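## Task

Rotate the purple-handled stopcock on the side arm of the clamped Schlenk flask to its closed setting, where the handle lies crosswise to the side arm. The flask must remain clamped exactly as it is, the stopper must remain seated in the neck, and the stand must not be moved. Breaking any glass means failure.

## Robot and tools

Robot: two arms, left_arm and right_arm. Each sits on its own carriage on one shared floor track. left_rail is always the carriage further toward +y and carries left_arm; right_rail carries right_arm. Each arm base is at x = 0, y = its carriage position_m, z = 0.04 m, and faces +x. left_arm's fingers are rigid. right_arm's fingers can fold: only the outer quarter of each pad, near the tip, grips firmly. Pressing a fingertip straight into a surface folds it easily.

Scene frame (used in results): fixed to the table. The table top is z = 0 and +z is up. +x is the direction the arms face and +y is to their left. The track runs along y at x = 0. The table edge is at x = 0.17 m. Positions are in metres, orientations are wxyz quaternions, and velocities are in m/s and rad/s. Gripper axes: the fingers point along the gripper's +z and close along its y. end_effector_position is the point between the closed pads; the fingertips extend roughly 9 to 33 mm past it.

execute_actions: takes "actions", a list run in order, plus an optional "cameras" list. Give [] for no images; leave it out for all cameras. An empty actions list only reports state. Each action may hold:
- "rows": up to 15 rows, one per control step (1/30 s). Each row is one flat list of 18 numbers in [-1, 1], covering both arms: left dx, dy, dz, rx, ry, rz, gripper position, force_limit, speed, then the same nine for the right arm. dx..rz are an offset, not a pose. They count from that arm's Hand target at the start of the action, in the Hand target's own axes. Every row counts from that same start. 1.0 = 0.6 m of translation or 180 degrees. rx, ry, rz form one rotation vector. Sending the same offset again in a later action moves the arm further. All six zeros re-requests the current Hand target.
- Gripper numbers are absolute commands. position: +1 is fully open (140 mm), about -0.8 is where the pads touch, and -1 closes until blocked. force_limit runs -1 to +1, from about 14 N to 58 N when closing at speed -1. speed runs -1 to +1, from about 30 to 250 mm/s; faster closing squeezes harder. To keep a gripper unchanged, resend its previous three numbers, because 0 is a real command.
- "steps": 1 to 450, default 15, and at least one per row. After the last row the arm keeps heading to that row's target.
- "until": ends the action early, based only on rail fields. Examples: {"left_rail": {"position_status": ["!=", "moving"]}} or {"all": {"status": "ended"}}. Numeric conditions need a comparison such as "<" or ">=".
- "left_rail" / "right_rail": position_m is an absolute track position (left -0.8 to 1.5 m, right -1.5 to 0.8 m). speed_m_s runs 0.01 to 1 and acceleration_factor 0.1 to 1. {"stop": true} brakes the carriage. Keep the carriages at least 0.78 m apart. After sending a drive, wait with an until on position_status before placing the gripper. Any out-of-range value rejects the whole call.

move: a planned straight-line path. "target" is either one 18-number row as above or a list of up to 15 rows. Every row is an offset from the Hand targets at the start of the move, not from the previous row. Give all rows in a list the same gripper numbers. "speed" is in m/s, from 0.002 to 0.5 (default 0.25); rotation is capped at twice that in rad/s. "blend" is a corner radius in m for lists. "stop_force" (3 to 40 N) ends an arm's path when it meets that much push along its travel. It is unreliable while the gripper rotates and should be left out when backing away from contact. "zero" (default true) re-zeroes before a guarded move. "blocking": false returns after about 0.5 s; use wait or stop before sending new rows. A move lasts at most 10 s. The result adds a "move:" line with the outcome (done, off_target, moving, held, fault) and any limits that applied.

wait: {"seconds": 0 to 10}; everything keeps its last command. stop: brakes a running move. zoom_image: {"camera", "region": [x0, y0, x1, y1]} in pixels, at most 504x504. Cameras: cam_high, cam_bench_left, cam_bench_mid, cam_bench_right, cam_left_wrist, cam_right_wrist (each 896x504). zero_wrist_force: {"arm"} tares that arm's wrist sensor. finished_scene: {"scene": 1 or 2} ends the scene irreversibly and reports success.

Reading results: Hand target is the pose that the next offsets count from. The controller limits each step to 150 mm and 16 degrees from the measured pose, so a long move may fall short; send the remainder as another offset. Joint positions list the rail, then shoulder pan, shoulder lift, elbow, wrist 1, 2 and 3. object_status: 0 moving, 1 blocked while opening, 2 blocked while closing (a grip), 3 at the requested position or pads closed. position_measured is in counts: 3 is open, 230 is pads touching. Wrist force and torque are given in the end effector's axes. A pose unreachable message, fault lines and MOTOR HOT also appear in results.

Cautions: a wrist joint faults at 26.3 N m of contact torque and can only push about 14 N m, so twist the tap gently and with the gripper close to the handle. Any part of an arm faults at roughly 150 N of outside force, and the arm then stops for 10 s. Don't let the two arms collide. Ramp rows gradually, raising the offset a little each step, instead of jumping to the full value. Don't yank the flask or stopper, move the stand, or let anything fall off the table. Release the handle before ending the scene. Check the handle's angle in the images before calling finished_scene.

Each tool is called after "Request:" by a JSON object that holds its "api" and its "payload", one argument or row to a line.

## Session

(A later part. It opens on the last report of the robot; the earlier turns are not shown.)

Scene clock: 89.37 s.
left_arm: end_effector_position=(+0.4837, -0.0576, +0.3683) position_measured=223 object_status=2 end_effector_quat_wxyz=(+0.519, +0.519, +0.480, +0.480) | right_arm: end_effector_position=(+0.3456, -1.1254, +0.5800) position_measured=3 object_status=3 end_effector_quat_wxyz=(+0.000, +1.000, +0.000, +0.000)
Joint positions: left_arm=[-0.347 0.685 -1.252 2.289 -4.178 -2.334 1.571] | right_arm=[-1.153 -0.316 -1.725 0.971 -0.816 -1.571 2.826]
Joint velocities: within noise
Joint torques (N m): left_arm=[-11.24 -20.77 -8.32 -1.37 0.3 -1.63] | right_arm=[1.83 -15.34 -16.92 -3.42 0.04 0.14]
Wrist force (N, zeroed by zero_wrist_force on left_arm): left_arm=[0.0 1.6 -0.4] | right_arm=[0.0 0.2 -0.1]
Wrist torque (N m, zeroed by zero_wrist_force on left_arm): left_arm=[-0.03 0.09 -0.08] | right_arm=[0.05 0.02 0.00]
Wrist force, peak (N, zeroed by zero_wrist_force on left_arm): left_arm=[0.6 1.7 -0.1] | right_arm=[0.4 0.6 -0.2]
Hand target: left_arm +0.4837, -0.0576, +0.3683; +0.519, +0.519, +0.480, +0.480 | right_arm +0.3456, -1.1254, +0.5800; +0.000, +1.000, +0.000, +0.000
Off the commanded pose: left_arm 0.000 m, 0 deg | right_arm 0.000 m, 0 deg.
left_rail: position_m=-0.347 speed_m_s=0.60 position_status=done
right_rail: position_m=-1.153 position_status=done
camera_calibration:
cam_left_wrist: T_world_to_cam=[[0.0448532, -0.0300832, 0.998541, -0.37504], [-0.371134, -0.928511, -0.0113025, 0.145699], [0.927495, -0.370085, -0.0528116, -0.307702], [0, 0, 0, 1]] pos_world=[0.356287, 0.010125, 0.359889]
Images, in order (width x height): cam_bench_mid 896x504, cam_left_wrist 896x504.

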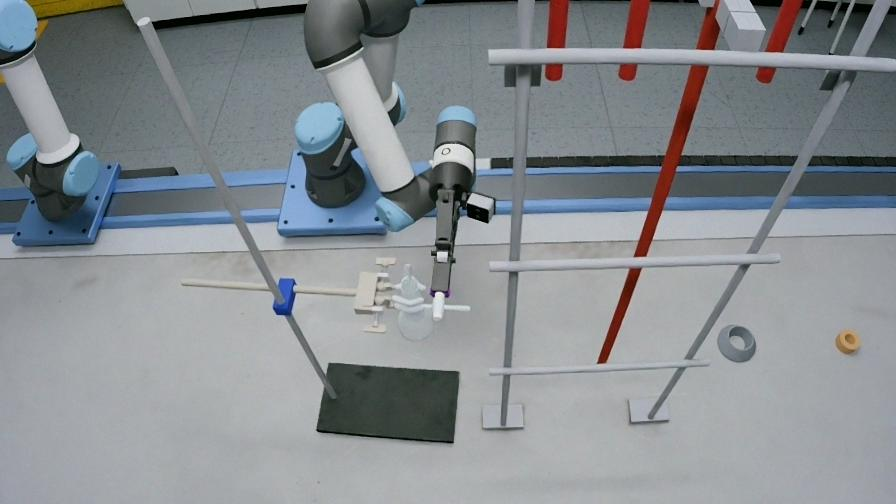

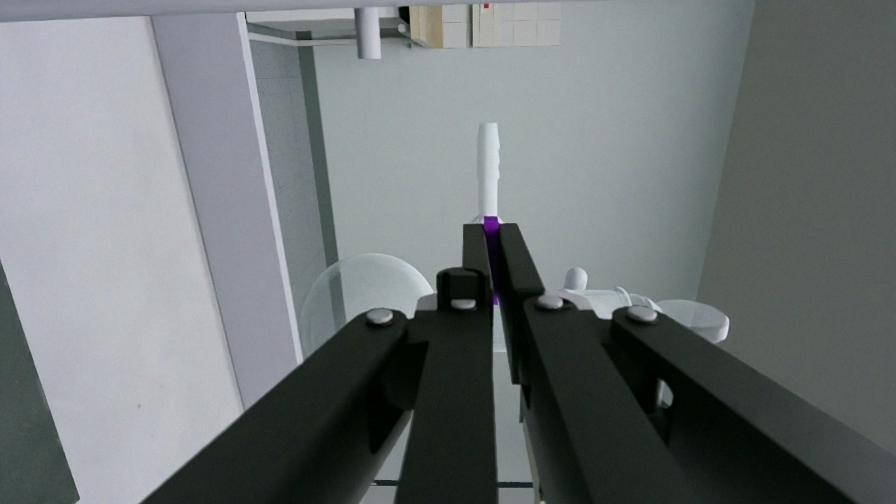

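Request:
{"api": "move", "payload": {
  "target": [0, 0, 0, 0, 0, 0.03, -1, -1, -1, 0, 0, 0, 0, 0, 0, 1, 1, 1],
  "speed": 0.05,
  "cameras": ["cam_bench_mid", "cam_left_wrist"]
}}

Request:
{"api": "zoom_image", "payload": {
  "camera": "cam_left_wrist",
  "region": [450, 180, 550, 320]
}}

Scene clock: 91.43 s.
left_arm: end_effector_position=(+0.4837, -0.0576, +0.3683) position_measured=223 object_status=2 end_effector_quat_wxyz=(+0.496, +0.541, +0.455, +0.504) | right_arm: end_effector_position=(+0.3456, -1.1254, +0.5800) position_measured=3 object_status=3 end_effector_quat_wxyz=(+0.000, +1.000, +0.000, +0.000)
Joint positions: left_arm=[-0.347 0.685 -1.252 2.289 -4.178 -2.334 1.665] | right_arm=[-1.153 -0.316 -1.725 0.971 -0.816 -1.571 2.826]
Joint velocities: within noise
Joint torques (N m): left_arm=[-11.06 -32.91 -11 0.41 -1.04 2.1] | right_arm=[2.18 -14.86 -17.24 -3.48 -0.05 0.3]
Wrist force (N, zeroed by zero_wrist_force on left_arm): left_arm=[1.3 1.8 -0.3] | right_arm=[0.4 0.3 -0.1]
Wrist torque (N m, zeroed by zero_wrist_force on left_arm): left_arm=[-0.09 -0.01 -0.09] | right_arm=[0.07 -0.09 0.00]
Wrist force, peak (N, zeroed by zero_wrist_force on left_arm): left_arm=[1.4 1.9 -0.4] | right_arm=[0.6 0.3 0.1]
Hand target: left_arm +0.4837, -0.0576, +0.3683; +0.496, +0.541, +0.455, +0.504 | right_arm +0.3456, -1.1254, +0.5800; +0.000, +1.000, +0.000, +0.000
Off the commanded pose: left_arm 0.000 m, 0 deg | right_arm 0.000 m, 0 deg.
left_rail: position_m=-0.347 speed_m_s=0.60 position_status=done
right_rail: position_m=-1.153 position_status=done
move: done
camera_calibration:
cam_left_wrist: T_world_to_cam=[[0.0375292, -0.123401, 0.991647, -0.374289], [-0.370721, -0.923251, -0.100859, 0.178793], [0.927986, -0.36384, -0.0803962, -0.297428], [0, 0, 0, 1]] pos_world=[0.356338, 0.0106679, 0.365284]
Images, in order (width x height): cam_bench_mid 896x504, cam_left_wrist 896x504.

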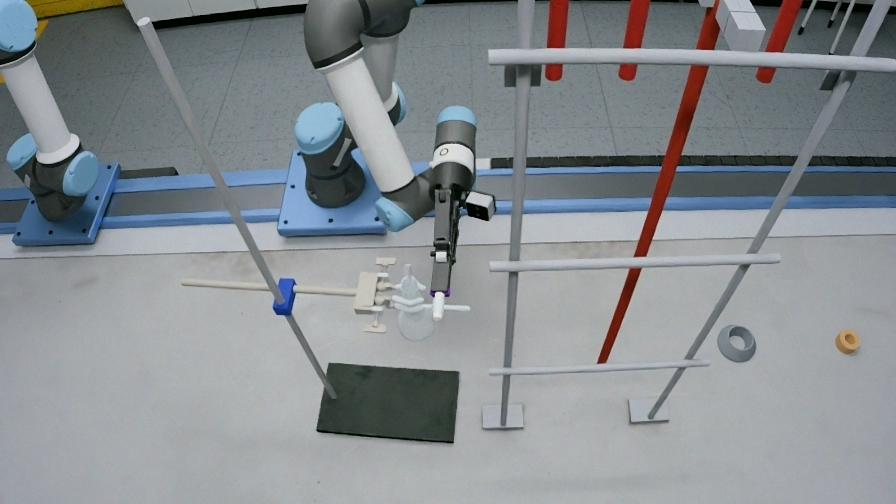

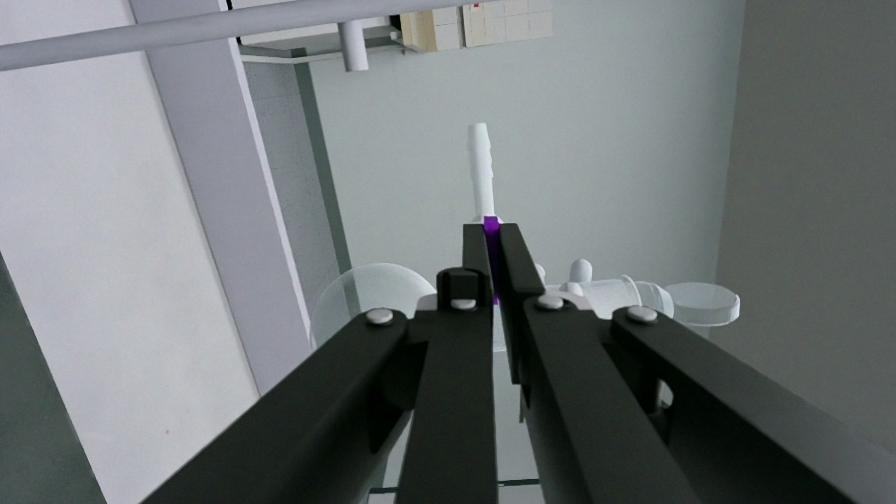

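Scaled by 3.600.

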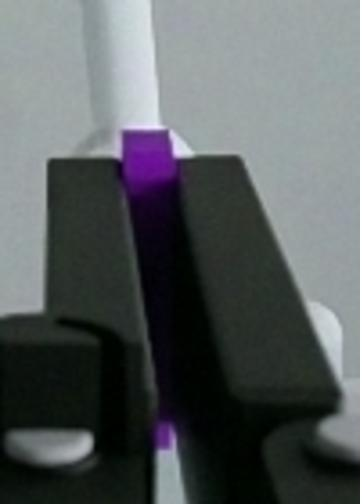

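Request:
{"api": "move", "payload": {
  "target": [0, 0, 0, 0, 0, 0.08, -1, -1, -1, 0, 0, 0, 0, 0, 0, 1, 1, 1],
  "speed": 0.08,
  "cameras": ["cam_left_wrist"]
}}

Scene clock: 94.17 s.
left_arm: end_effector_position=(+0.4838, -0.0576, +0.3683) position_measured=223 object_status=2 end_effector_quat_wxyz=(+0.429, +0.594, +0.384, +0.562) | right_arm: end_effector_position=(+0.3456, -1.1254, +0.5800) position_measured=3 object_status=3 end_effector_quat_wxyz=(+0.000, +1.000, +0.000, +0.000)
Joint positions: left_arm=[-0.347 0.685 -1.252 2.289 -4.178 -2.334 1.916] | right_arm=[-1.153 -0.316 -1.725 0.971 -0.816 -1.571 2.826]
Joint velocities: within noise
Joint torques (N m): left_arm=[-10.2 -34.02 -16.01 0.39 -1.38 2.22] | right_arm=[2.85 -15.04 -18.22 -3.51 0.1 0.28]
Wrist force (N, zeroed by zero_wrist_force on left_arm): left_arm=[2.6 1.1 0.0] | right_arm=[0.1 0.1 0.0]
Wrist torque (N m, zeroed by zero_wrist_force on left_arm): left_arm=[-0.13 -0.07 0.05] | right_arm=[0.03 -0.01 0.00]
Wrist force, peak (N, zeroed by zero_wrist_force on left_arm): left_arm=[2.8 1.4 0.0] | right_arm=[0.0 0.6 -0.5]
Hand target: left_arm +0.4837, -0.0576, +0.3683; +0.429, +0.594, +0.384, +0.562 | right_arm +0.3456, -1.1254, +0.5800; +0.000, +1.000, +0.000, +0.000
Off the commanded pose: left_arm 0.000 m, 0 deg | right_arm 0.000 m, 0 deg.
left_rail: position_m=-0.347 speed_m_s=0.60 position_status=done
right_rail: position_m=-1.153 position_status=done
move: done
camera_calibration:
cam_left_wrist: T_world_to_cam=[[0.0184616, -0.365497, 0.930629, -0.356581], [-0.36642, -0.868502, -0.333828, 0.265684], [0.930266, -0.334838, -0.149959, -0.271242], [0, 0, 0, 1]] pos_world=[0.356262, 0.0095957, 0.379862]
Images, in order (width x height): cam_left_wrist 896x504.

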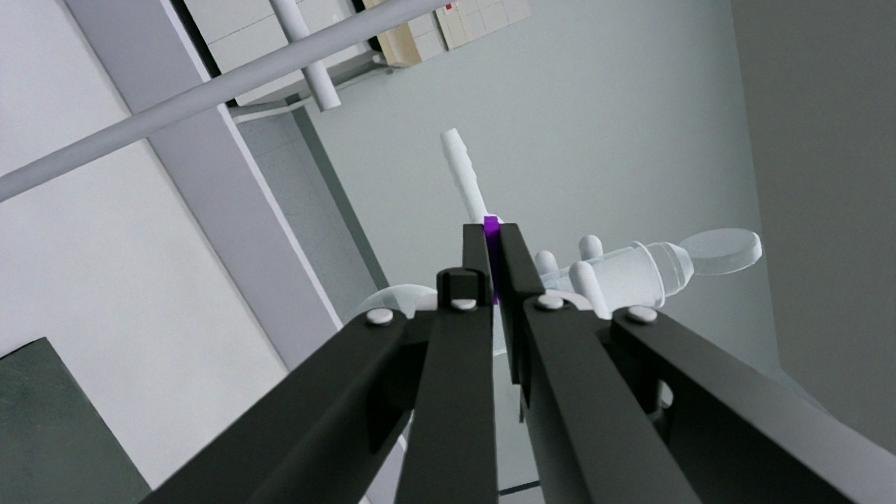

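Request:
{"api": "move", "payload": {
  "target": [0, 0, 0, 0, 0, 0.13, -1, -1, -1, 0, 0, 0, 0, 0, 0, 1, 1, 1],
  "speed": 0.1,
  "cameras": []
}}

Scene clock: 97.13 s.
left_arm: end_effector_position=(+0.4838, -0.0576, +0.3683) position_measured=223 object_status=2 end_effector_quat_wxyz=(+0.306, +0.659, +0.255, +0.637) | right_arm: end_effector_position=(+0.3456, -1.1254, +0.5800) position_measured=3 object_status=3 end_effector_quat_wxyz=(+0.000, +1.000, +0.000, +0.000)
Joint positions: left_arm=[-0.347 0.685 -1.252 2.289 -4.178 -2.334 2.324] | right_arm=[-1.153 -0.316 -1.725 0.971 -0.816 -1.571 2.826]
Joint velocities: within noise
Joint torques (N m): left_arm=[-7.23 -34.19 -14.04 0.35 -1.24 2.44] | right_arm=[3.59 -14.92 -18.08 -3.51 -0.02 0.18]
Wrist force (N, zeroed by zero_wrist_force on left_arm): left_arm=[4.2 -0.4 0.4] | right_arm=[0.1 0.3 -0.2]
Wrist torque (N m, zeroed by zero_wrist_force on left_arm): left_arm=[-0.16 -0.13 0.31] | right_arm=[0.06 -0.01 0.00]
Wrist force, peak (N, zeroed by zero_wrist_force on left_arm): left_arm=[4.4 0.3 0.5] | right_arm=[0.3 0.6 -0.2]
Hand target: left_arm +0.4837, -0.0576, +0.3683; +0.306, +0.659, +0.255, +0.637 | right_arm +0.3456, -1.1254, +0.5800; +0.000, +1.000, +0.000, +0.000
Off the commanded pose: left_arm 0.000 m, 0 deg | right_arm 0.000 m, 0 deg.
left_rail: position_m=-0.347 speed_m_s=0.60 position_status=done
right_rail: position_m=-1.153 position_status=done
move: done
No camera images: "cameras" was empty.

Request:
{"api": "move", "payload": {
  "target": [0, 0, 0, 0, 0, 0.13, -1, -1, -1, 0, 0, 0, 0, 0, 0, 1, 1, 1],
  "speed": 0.1,
  "cameras": ["cam_left_wrist", "cam_bench_mid", "cam_high"]
}}

Request:
{"api": "zoom_image", "payload": {
  "camera": "cam_left_wrist",
  "region": [440, 180, 560, 320]
}}

Request:
{"api": "zoom_image", "payload": {
  "camera": "cam_bench_mid",
  "region": [400, 254, 460, 314]
}}

Scene clock: 101.03 s.
left_arm: end_effector_position=(+0.4838, -0.0576, +0.3683) position_measured=223 object_status=2 end_effector_quat_wxyz=(+0.171, +0.697, +0.116, +0.686) | right_arm: end_effector_position=(+0.3456, -1.1254, +0.5800) position_measured=3 object_status=3 end_effector_quat_wxyz=(+0.000, +1.000, +0.000, +0.000)
Joint positions: left_arm=[-0.347 0.685 -1.252 2.289 -4.178 -2.334 2.733] | right_arm=[-1.153 -0.316 -1.725 0.971 -0.816 -1.571 2.826]
Joint velocities: within noise
Joint torques (N m): left_arm=[-3.76 -34.06 -9.92 0.47 0.54 2.28] | right_arm=[3.07 -15.47 -19.46 -3.38 -0.01 0.29]
Wrist force (N, zeroed by zero_wrist_force on left_arm): left_arm=[4.5 -1.9 0.8] | right_arm=[-0.1 0.0 -0.1]
Wrist torque (N m, zeroed by zero_wrist_force on left_arm): left_arm=[-0.14 -0.05 0.59] | right_arm=[0.01 0.03 0.00]
Wrist force, peak (N, zeroed by zero_wrist_force on left_arm): left_arm=[5.0 -1.6 0.7] | right_arm=[0.5 0.3 -0.6]
Hand target: left_arm +0.4837, -0.0576, +0.3683; +0.170, +0.697, +0.116, +0.686 | right_arm +0.3456, -1.1254, +0.5800; +0.000, +1.000, +0.000, +0.000
Off the commanded pose: left_arm 0.000 m, 0 deg | right_arm 0.000 m, 0 deg.
left_rail: position_m=-0.347 speed_m_s=0.60 position_status=done
right_rail: position_m=-1.153 position_status=done
move: done
camera_calibration:
cam_left_wrist: T_world_to_cam=[[-0.0257589, -0.9277, 0.372437, -0.162007], [-0.325163, -0.344526, -0.880665, 0.477363], [0.945307, -0.143788, -0.292779, -0.214898], [0, 0, 0, 1]] pos_world=[0.354192, -0.0167303, 0.417816]
Images, in order (width x height): cam_high 896x504, cam_bench_mid 896x504, cam_left_wrist 896x504.

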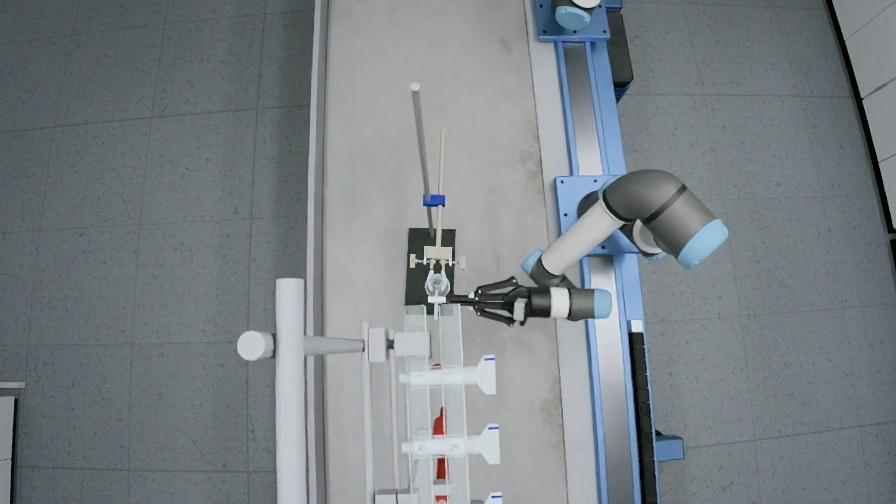

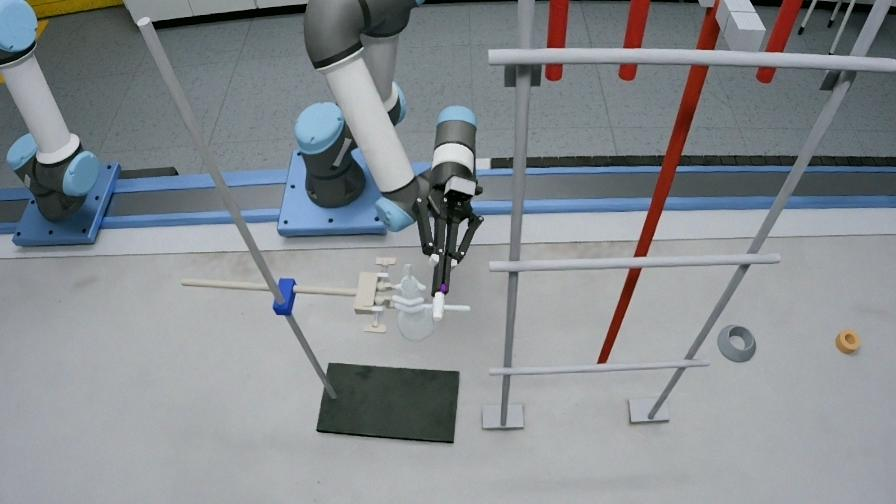

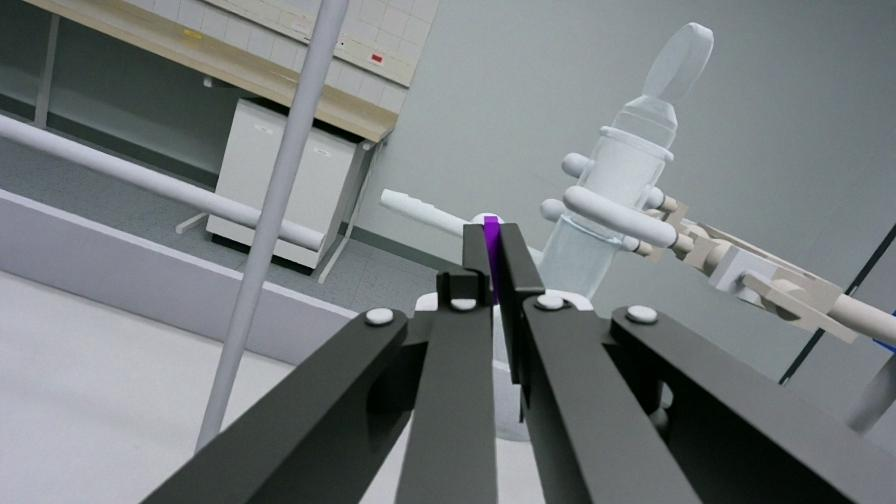

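Scaled by 3.600.

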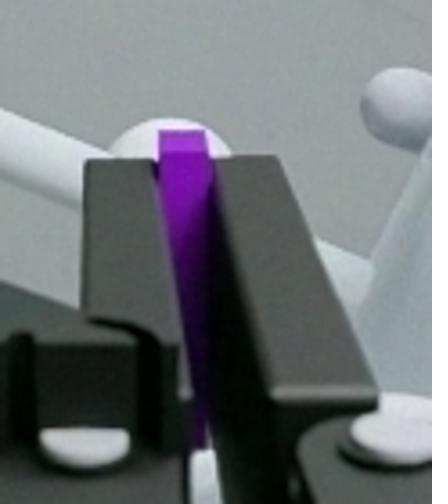

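Scaled by 8.400.

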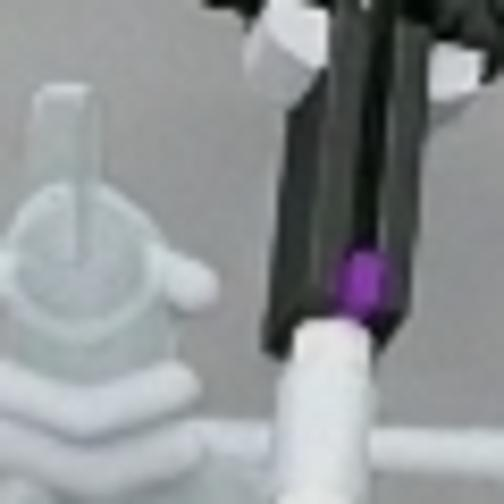

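Request:
{"api": "move", "payload": {
  "target": [0, 0, 0, 0, 0, 0.115, -1, -1, -1, 0, 0, 0, 0, 0, 0, 1, 1, 1],
  "speed": 0.1,
  "cameras": []
}}

Scene clock: 104.20 s.
left_arm: end_effector_position=(+0.4838, -0.0576, +0.3683) position_measured=223 object_status=2 end_effector_quat_wxyz=(+0.044, +0.707, -0.011, +0.706) | right_arm: end_effector_position=(+0.3456, -1.1254, +0.5800) position_measured=3 object_status=3 end_effector_quat_wxyz=(+0.000, +1.000, +0.000, +0.000)
Joint positions: left_arm=[-0.347 0.685 -1.252 2.289 -4.178 -2.334 3.094] | right_arm=[-1.153 -0.316 -1.725 0.971 -0.816 -1.571 2.826]
Joint velocities: within noise
Joint torques (N m): left_arm=[-2.15 -34.59 -10.56 0.43 0.16 2.34] | right_arm=[3.33 -16.12 -19.39 -3.36 0.03 0.2]
Wrist force (N, zeroed by zero_wrist_force on left_arm): left_arm=[4.3 -2.9 1.2] | right_arm=[0.0 0.5 0.0]
Wrist torque (N m, zeroed by zero_wrist_force on left_arm): left_arm=[-0.07 -0.01 0.81] | right_arm=[0.10 0.01 0.00]
Wrist force, peak (N, zeroed by zero_wrist_force on left_arm): left_arm=[4.7 -2.9 1.5] | right_arm=[0.2 0.5 -0.4]
Hand target: left_arm +0.4837, -0.0576, +0.3683; +0.044, +0.707, -0.011, +0.706 | right_arm +0.3456, -1.1254, +0.5800; +0.000, +1.000, +0.000, +0.000
Off the commanded pose: left_arm 0.000 m, 0 deg | right_arm 0.000 m, 0 deg.
left_rail: position_m=-0.347 speed_m_s=0.60 position_status=done
right_rail: position_m=-1.153 position_status=done
move: done
No camera images: "cameras" was empty.

Request:
{"api": "move", "payload": {
  "target": [0, 0, 0, 0, 0, 0.015, -1, -1, -1, 0, 0, 0, 0, 0, 0, 1, 1, 1],
  "speed": 0.05,
  "cameras": ["cam_left_wrist", "cam_bench_mid", "cam_high"]
}}

Request:
{"api": "zoom_image", "payload": {
  "camera": "cam_left_wrist",
  "region": [360, 180, 600, 320]
}}

Scene clock: 105.60 s.
left_arm: end_effector_position=(+0.4837, -0.0576, +0.3684) position_measured=223 object_status=2 end_effector_quat_wxyz=(+0.028, +0.707, -0.028, +0.707) | right_arm: end_effector_position=(+0.3456, -1.1254, +0.5800) position_measured=3 object_status=3 end_effector_quat_wxyz=(+0.000, +1.000, +0.000, +0.000)
Joint positions: left_arm=[-0.347 0.685 -1.252 2.289 -4.178 -2.334 3.141] | right_arm=[-1.153 -0.316 -1.725 0.971 -0.816 -1.571 2.826]
Joint velocities: within noise
Joint torques (N m): left_arm=[-1.49 -21.34 -3.96 -0.31 0.33 1.99] | right_arm=[3.04 -15.81 -18.94 -3.3 -0.02 0.26]
Wrist force (N, zeroed by zero_wrist_force on left_arm): left_arm=[4.5 -2.9 1.3] | right_arm=[-0.2 0.1 -0.2]
Wrist torque (N m, zeroed by zero_wrist_force on left_arm): left_arm=[-0.02 -0.03 0.84] | right_arm=[0.04 0.05 0.00]
Wrist force, peak (N, zeroed by zero_wrist_force on left_arm): left_arm=[4.6 -3.0 1.3] | right_arm=[0.3 0.6 -0.2]
Hand target: left_arm +0.4837, -0.0576, +0.3683; +0.028, +0.707, -0.028, +0.707 | right_arm +0.3456, -1.1254, +0.5800; +0.000, +1.000, +0.000, +0.000
Off the commanded pose: left_arm 0.000 m, 0 deg | right_arm 0.000 m, 0 deg.
left_rail: position_m=-0.347 speed_m_s=0.60 position_status=done
right_rail: position_m=-1.153 position_status=done
move: done
camera_calibration:
cam_left_wrist: T_world_to_cam=[[-0.0313428, -0.999162, -0.0263267, -0.016557], [-0.295322, 0.0344212, -0.954778, 0.512064], [0.954884, -0.0221505, -0.296153, -0.211248], [0, 0, 0, 1]] pos_world=[0.352422, -0.0388482, 0.425909]
Images, in order (width x height): cam_high 896x504, cam_bench_mid 896x504, cam_left_wrist 896x504.

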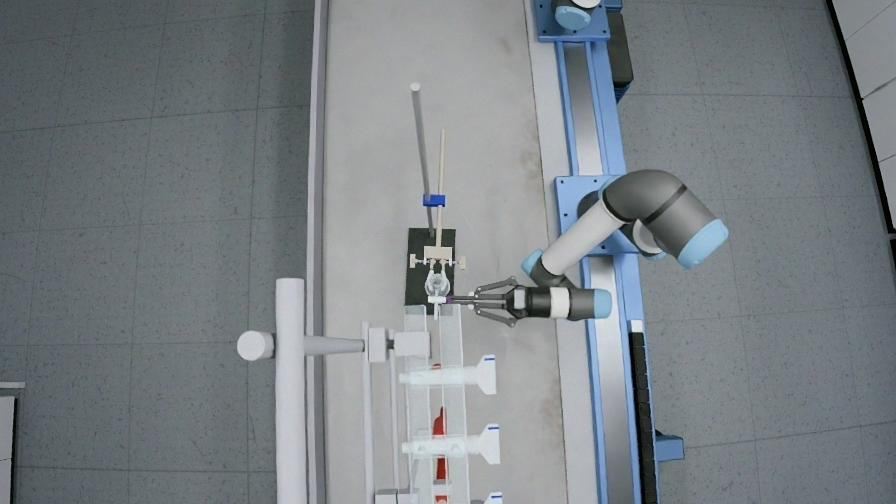

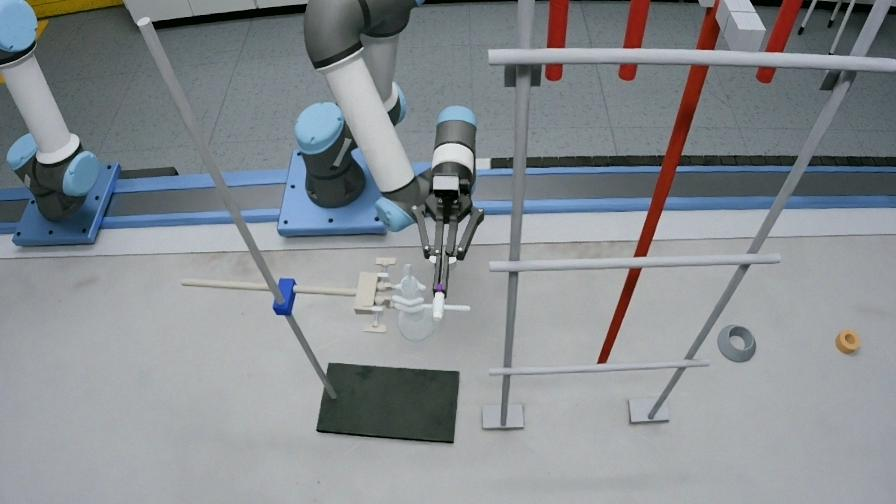

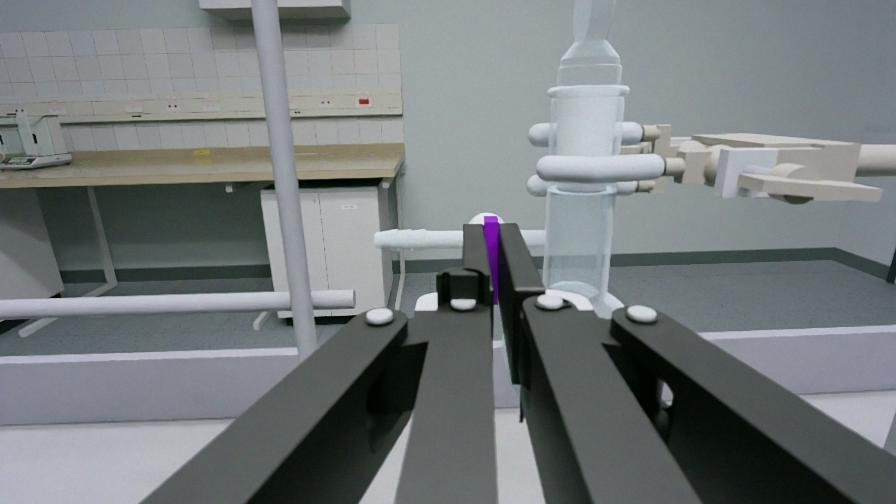

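Scaled by 2.100.

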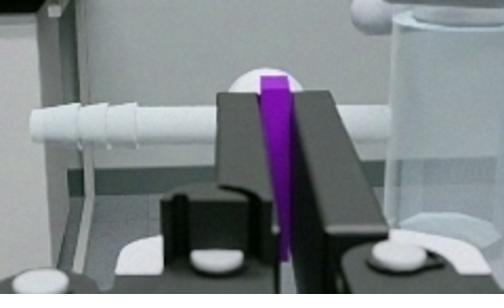

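Request:
{"api": "execute_actions", "payload": {
  "actions": [
    {"rows": [[0, 0, 0, 0, 0, 0, -0.63, -1, -1, 0, 0, 0, 0, 0, 0, 1, 1, 1]], "steps": 30}
  ],
  "cameras": ["cam_left_wrist"]
}}

Request:
{"api": "zoom_image", "payload": {
  "camera": "cam_left_wrist",
  "region": [440, 190, 540, 310]
}}

Scene clock: 107.43 s.
left_arm: end_effector_position=(+0.4837, -0.0576, +0.3683) position_measured=209 object_status=3 end_effector_quat_wxyz=(+0.028, +0.707, -0.028, +0.707) | right_arm: end_effector_position=(+0.3456, -1.1254, +0.5800) position_measured=3 object_status=3 end_effector_quat_wxyz=(+0.000, +1.000, +0.000, +0.000)
Joint positions: left_arm=[-0.347 0.685 -1.252 2.289 -4.178 -2.334 3.142] | right_arm=[-1.153 -0.316 -1.725 0.971 -0.816 -1.571 2.826]
Joint velocities: within noise
Joint torques (N m): left_arm=[-1.1 -24.96 -5.11 -2.45 0.74 1.4] | right_arm=[3.32 -15.8 -19.27 -3.32 -0.01 0.26]
Wrist force (N, zeroed by zero_wrist_force on left_arm): left_arm=[2.6 -2.5 1.5] | right_arm=[0.0 0.1 -0.1]
Wrist torque (N m, zeroed by zero_wrist_force on left_arm): left_arm=[-0.01 -0.11 0.97] | right_arm=[0.04 -0.01 -0.01]
Wrist force, peak (N, zeroed by zero_wrist_force on left_arm): left_arm=[4.6 -3.1 1.3] | right_arm=[0.2 0.3 -0.5]
Hand target: left_arm +0.4837, -0.0576, +0.3683; +0.028, +0.707, -0.028, +0.707 | right_arm +0.3456, -1.1254, +0.5800; +0.000, +1.000, +0.000, +0.000
Off the commanded pose: left_arm 0.000 m, 0 deg | right_arm 0.000 m, 0 deg.
left_rail: position_m=-0.347 speed_m_s=0.60 position_status=done
right_rail: position_m=-1.153 position_status=done
camera_calibration:
cam_left_wrist: T_world_to_cam=[[-0.0313457, -0.999158, -0.026453, -0.016501], [-0.295431, 0.0345453, -0.954739, 0.512073], [0.95485, -0.0221119, -0.296266, -0.21121], [0, 0, 0, 1]] pos_world=[0.352439, -0.0388471, 0.425886]
Images, in order (width x height): cam_left_wrist 896x504.

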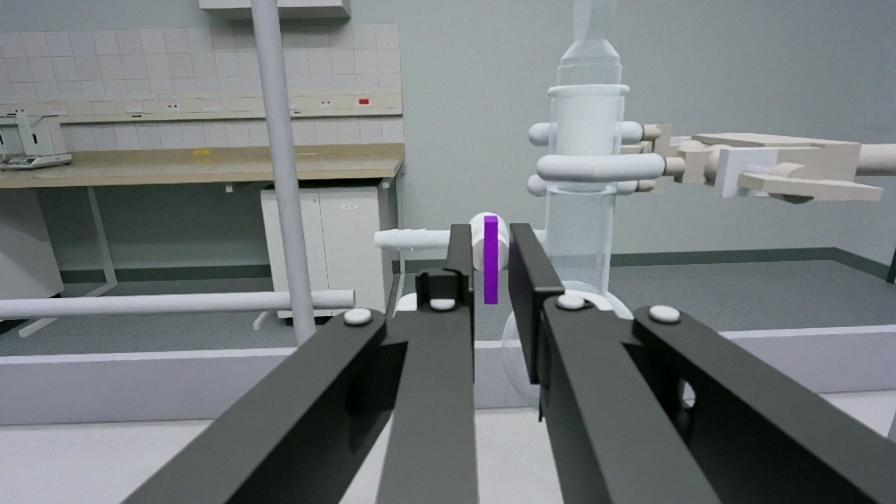

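Scaled by 4.200.

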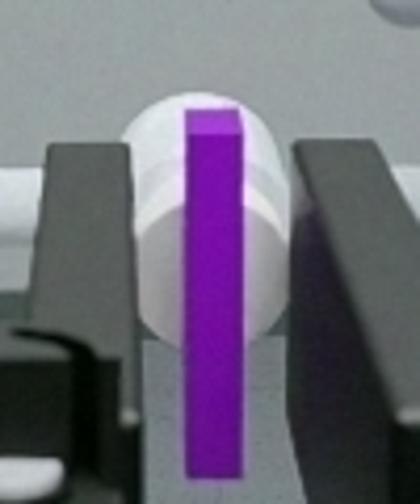

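Request:
{"api": "move", "payload": {
  "target": [0, 0, -0.17, 0, 0, 0, -0.63, -1, -1, 0, 0, 0, 0, 0, 0, 1, 1, 1],
  "speed": 0.12,
  "cameras": ["cam_high", "cam_bench_mid", "cam_left_wrist", "cam_bench_left"]
}}

Request:
{"api": "zoom_image", "payload": {
  "camera": "cam_left_wrist",
  "region": [350, 20, 650, 300]
}}

Request:
{"api": "zoom_image", "payload": {
  "camera": "cam_bench_mid",
  "region": [350, 234, 490, 344]
}}

Scene clock: 109.27 s.
left_arm: end_effector_position=(+0.3821, -0.0497, +0.3683) position_measured=209 object_status=3 end_effector_quat_wxyz=(+0.028, +0.707, -0.028, +0.707) | right_arm: end_effector_position=(+0.3456, -1.1254, +0.5800) position_measured=3 object_status=3 end_effector_quat_wxyz=(+0.000, +1.000, +0.000, +0.000)
Joint positions: left_arm=[-0.347 0.934 -1.303 2.371 -4.21 -2.584 3.142] | right_arm=[-1.153 -0.316 -1.725 0.971 -0.816 -1.571 2.826]
Joint velocities: within noise
Joint torques (N m): left_arm=[11.57 -32.22 -2.81 -3.35 -1.38 1.23] | right_arm=[3.74 -15.55 -18.92 -3.47 -0.05 0.32]
Wrist force (N, zeroed by zero_wrist_force on left_arm): left_arm=[2.5 -2.9 1.5] | right_arm=[0.1 0.2 -0.3]
Wrist torque (N m, zeroed by zero_wrist_force on left_arm): left_arm=[-0.08 -0.10 0.96] | right_arm=[0.06 -0.03 -0.01]
Wrist force, peak (N, zeroed by zero_wrist_force on left_arm): left_arm=[2.5 -2.7 2.6] | right_arm=[0.0 0.3 -0.6]
Hand target: left_arm +0.3821, -0.0496, +0.3683; +0.028, +0.707, -0.028, +0.707 | right_arm +0.3456, -1.1254, +0.5800; +0.000, +1.000, +0.000, +0.000
Off the commanded pose: left_arm 0.000 m, 0 deg | right_arm 0.000 m, 0 deg.
left_rail: position_m=-0.347 speed_m_s=0.60 position_status=done
right_rail: position_m=-1.153 position_status=done
move: done
camera_calibration:
cam_left_wrist: T_world_to_cam=[[-0.0313208, -0.999158, -0.0264956, -0.0117041], [-0.295403, 0.034578, -0.954747, 0.481781], [0.954859, -0.0220765, -0.296238, -0.114017], [0, 0, 0, 1]] pos_world=[0.250823, -0.0308704, 0.425893]
Images, in order (width x height): cam_high 896x504, cam_bench_left 896x504, cam_bench_mid 896x504, cam_left_wrist 896x504.

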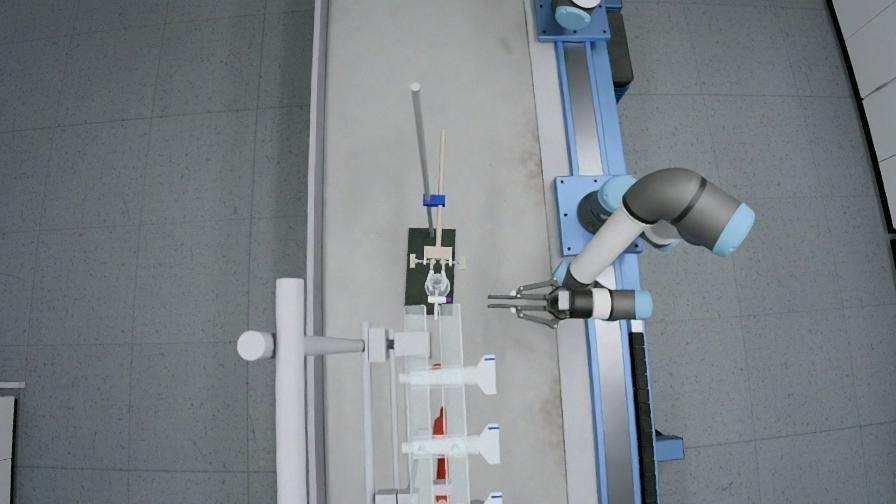

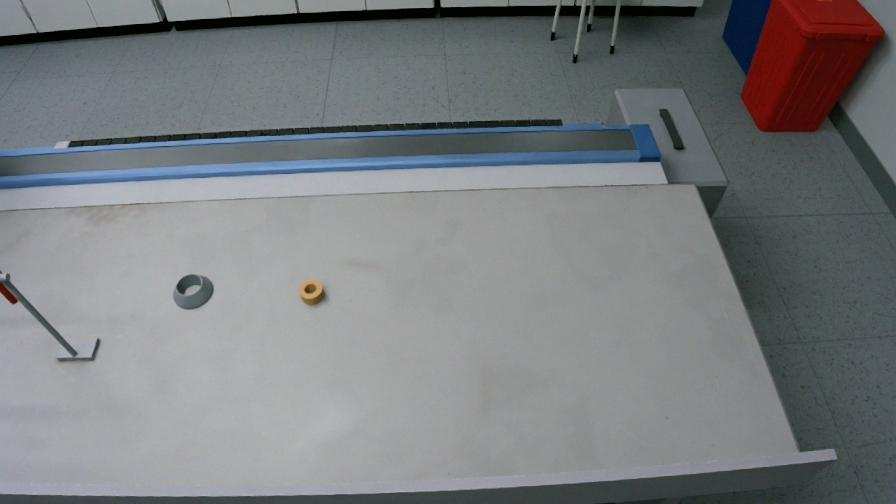

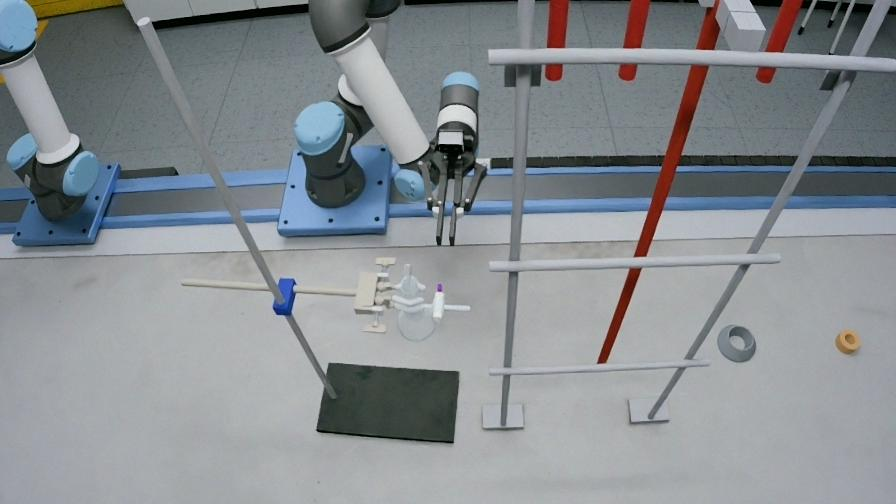

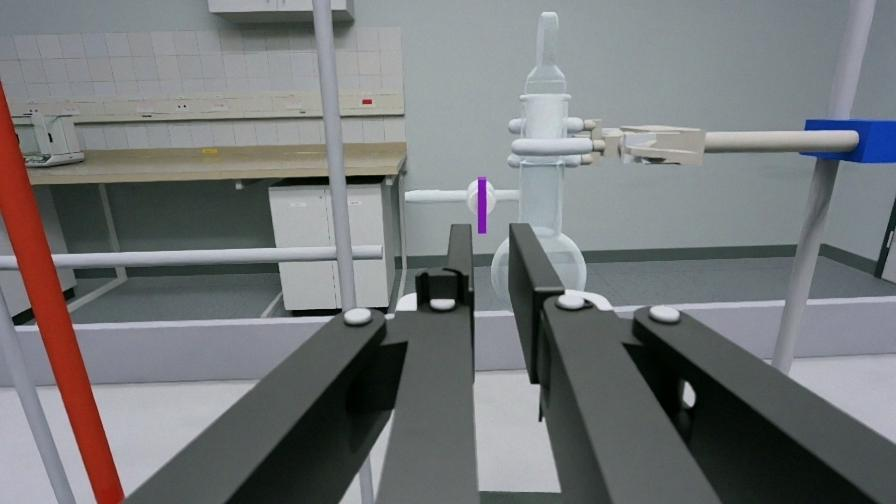

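Scaled by 1.680.

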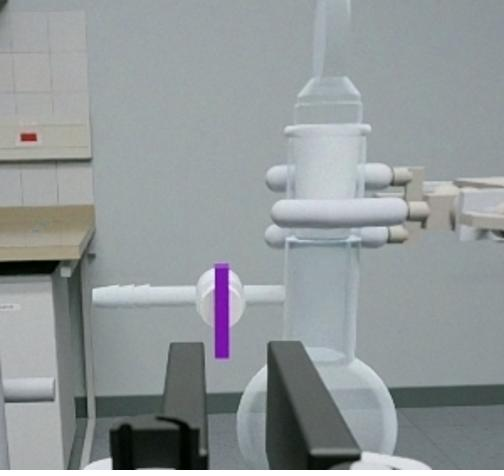

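Scaled by 3.600.

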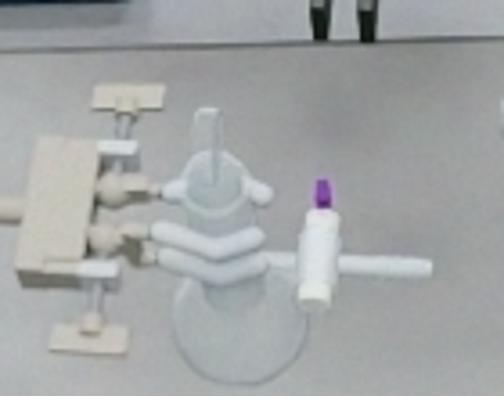

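Request:
{"api": "finished_scene", "payload": {
  "scene": 1,
  "done": true
}}

The scene is finished: the task was done.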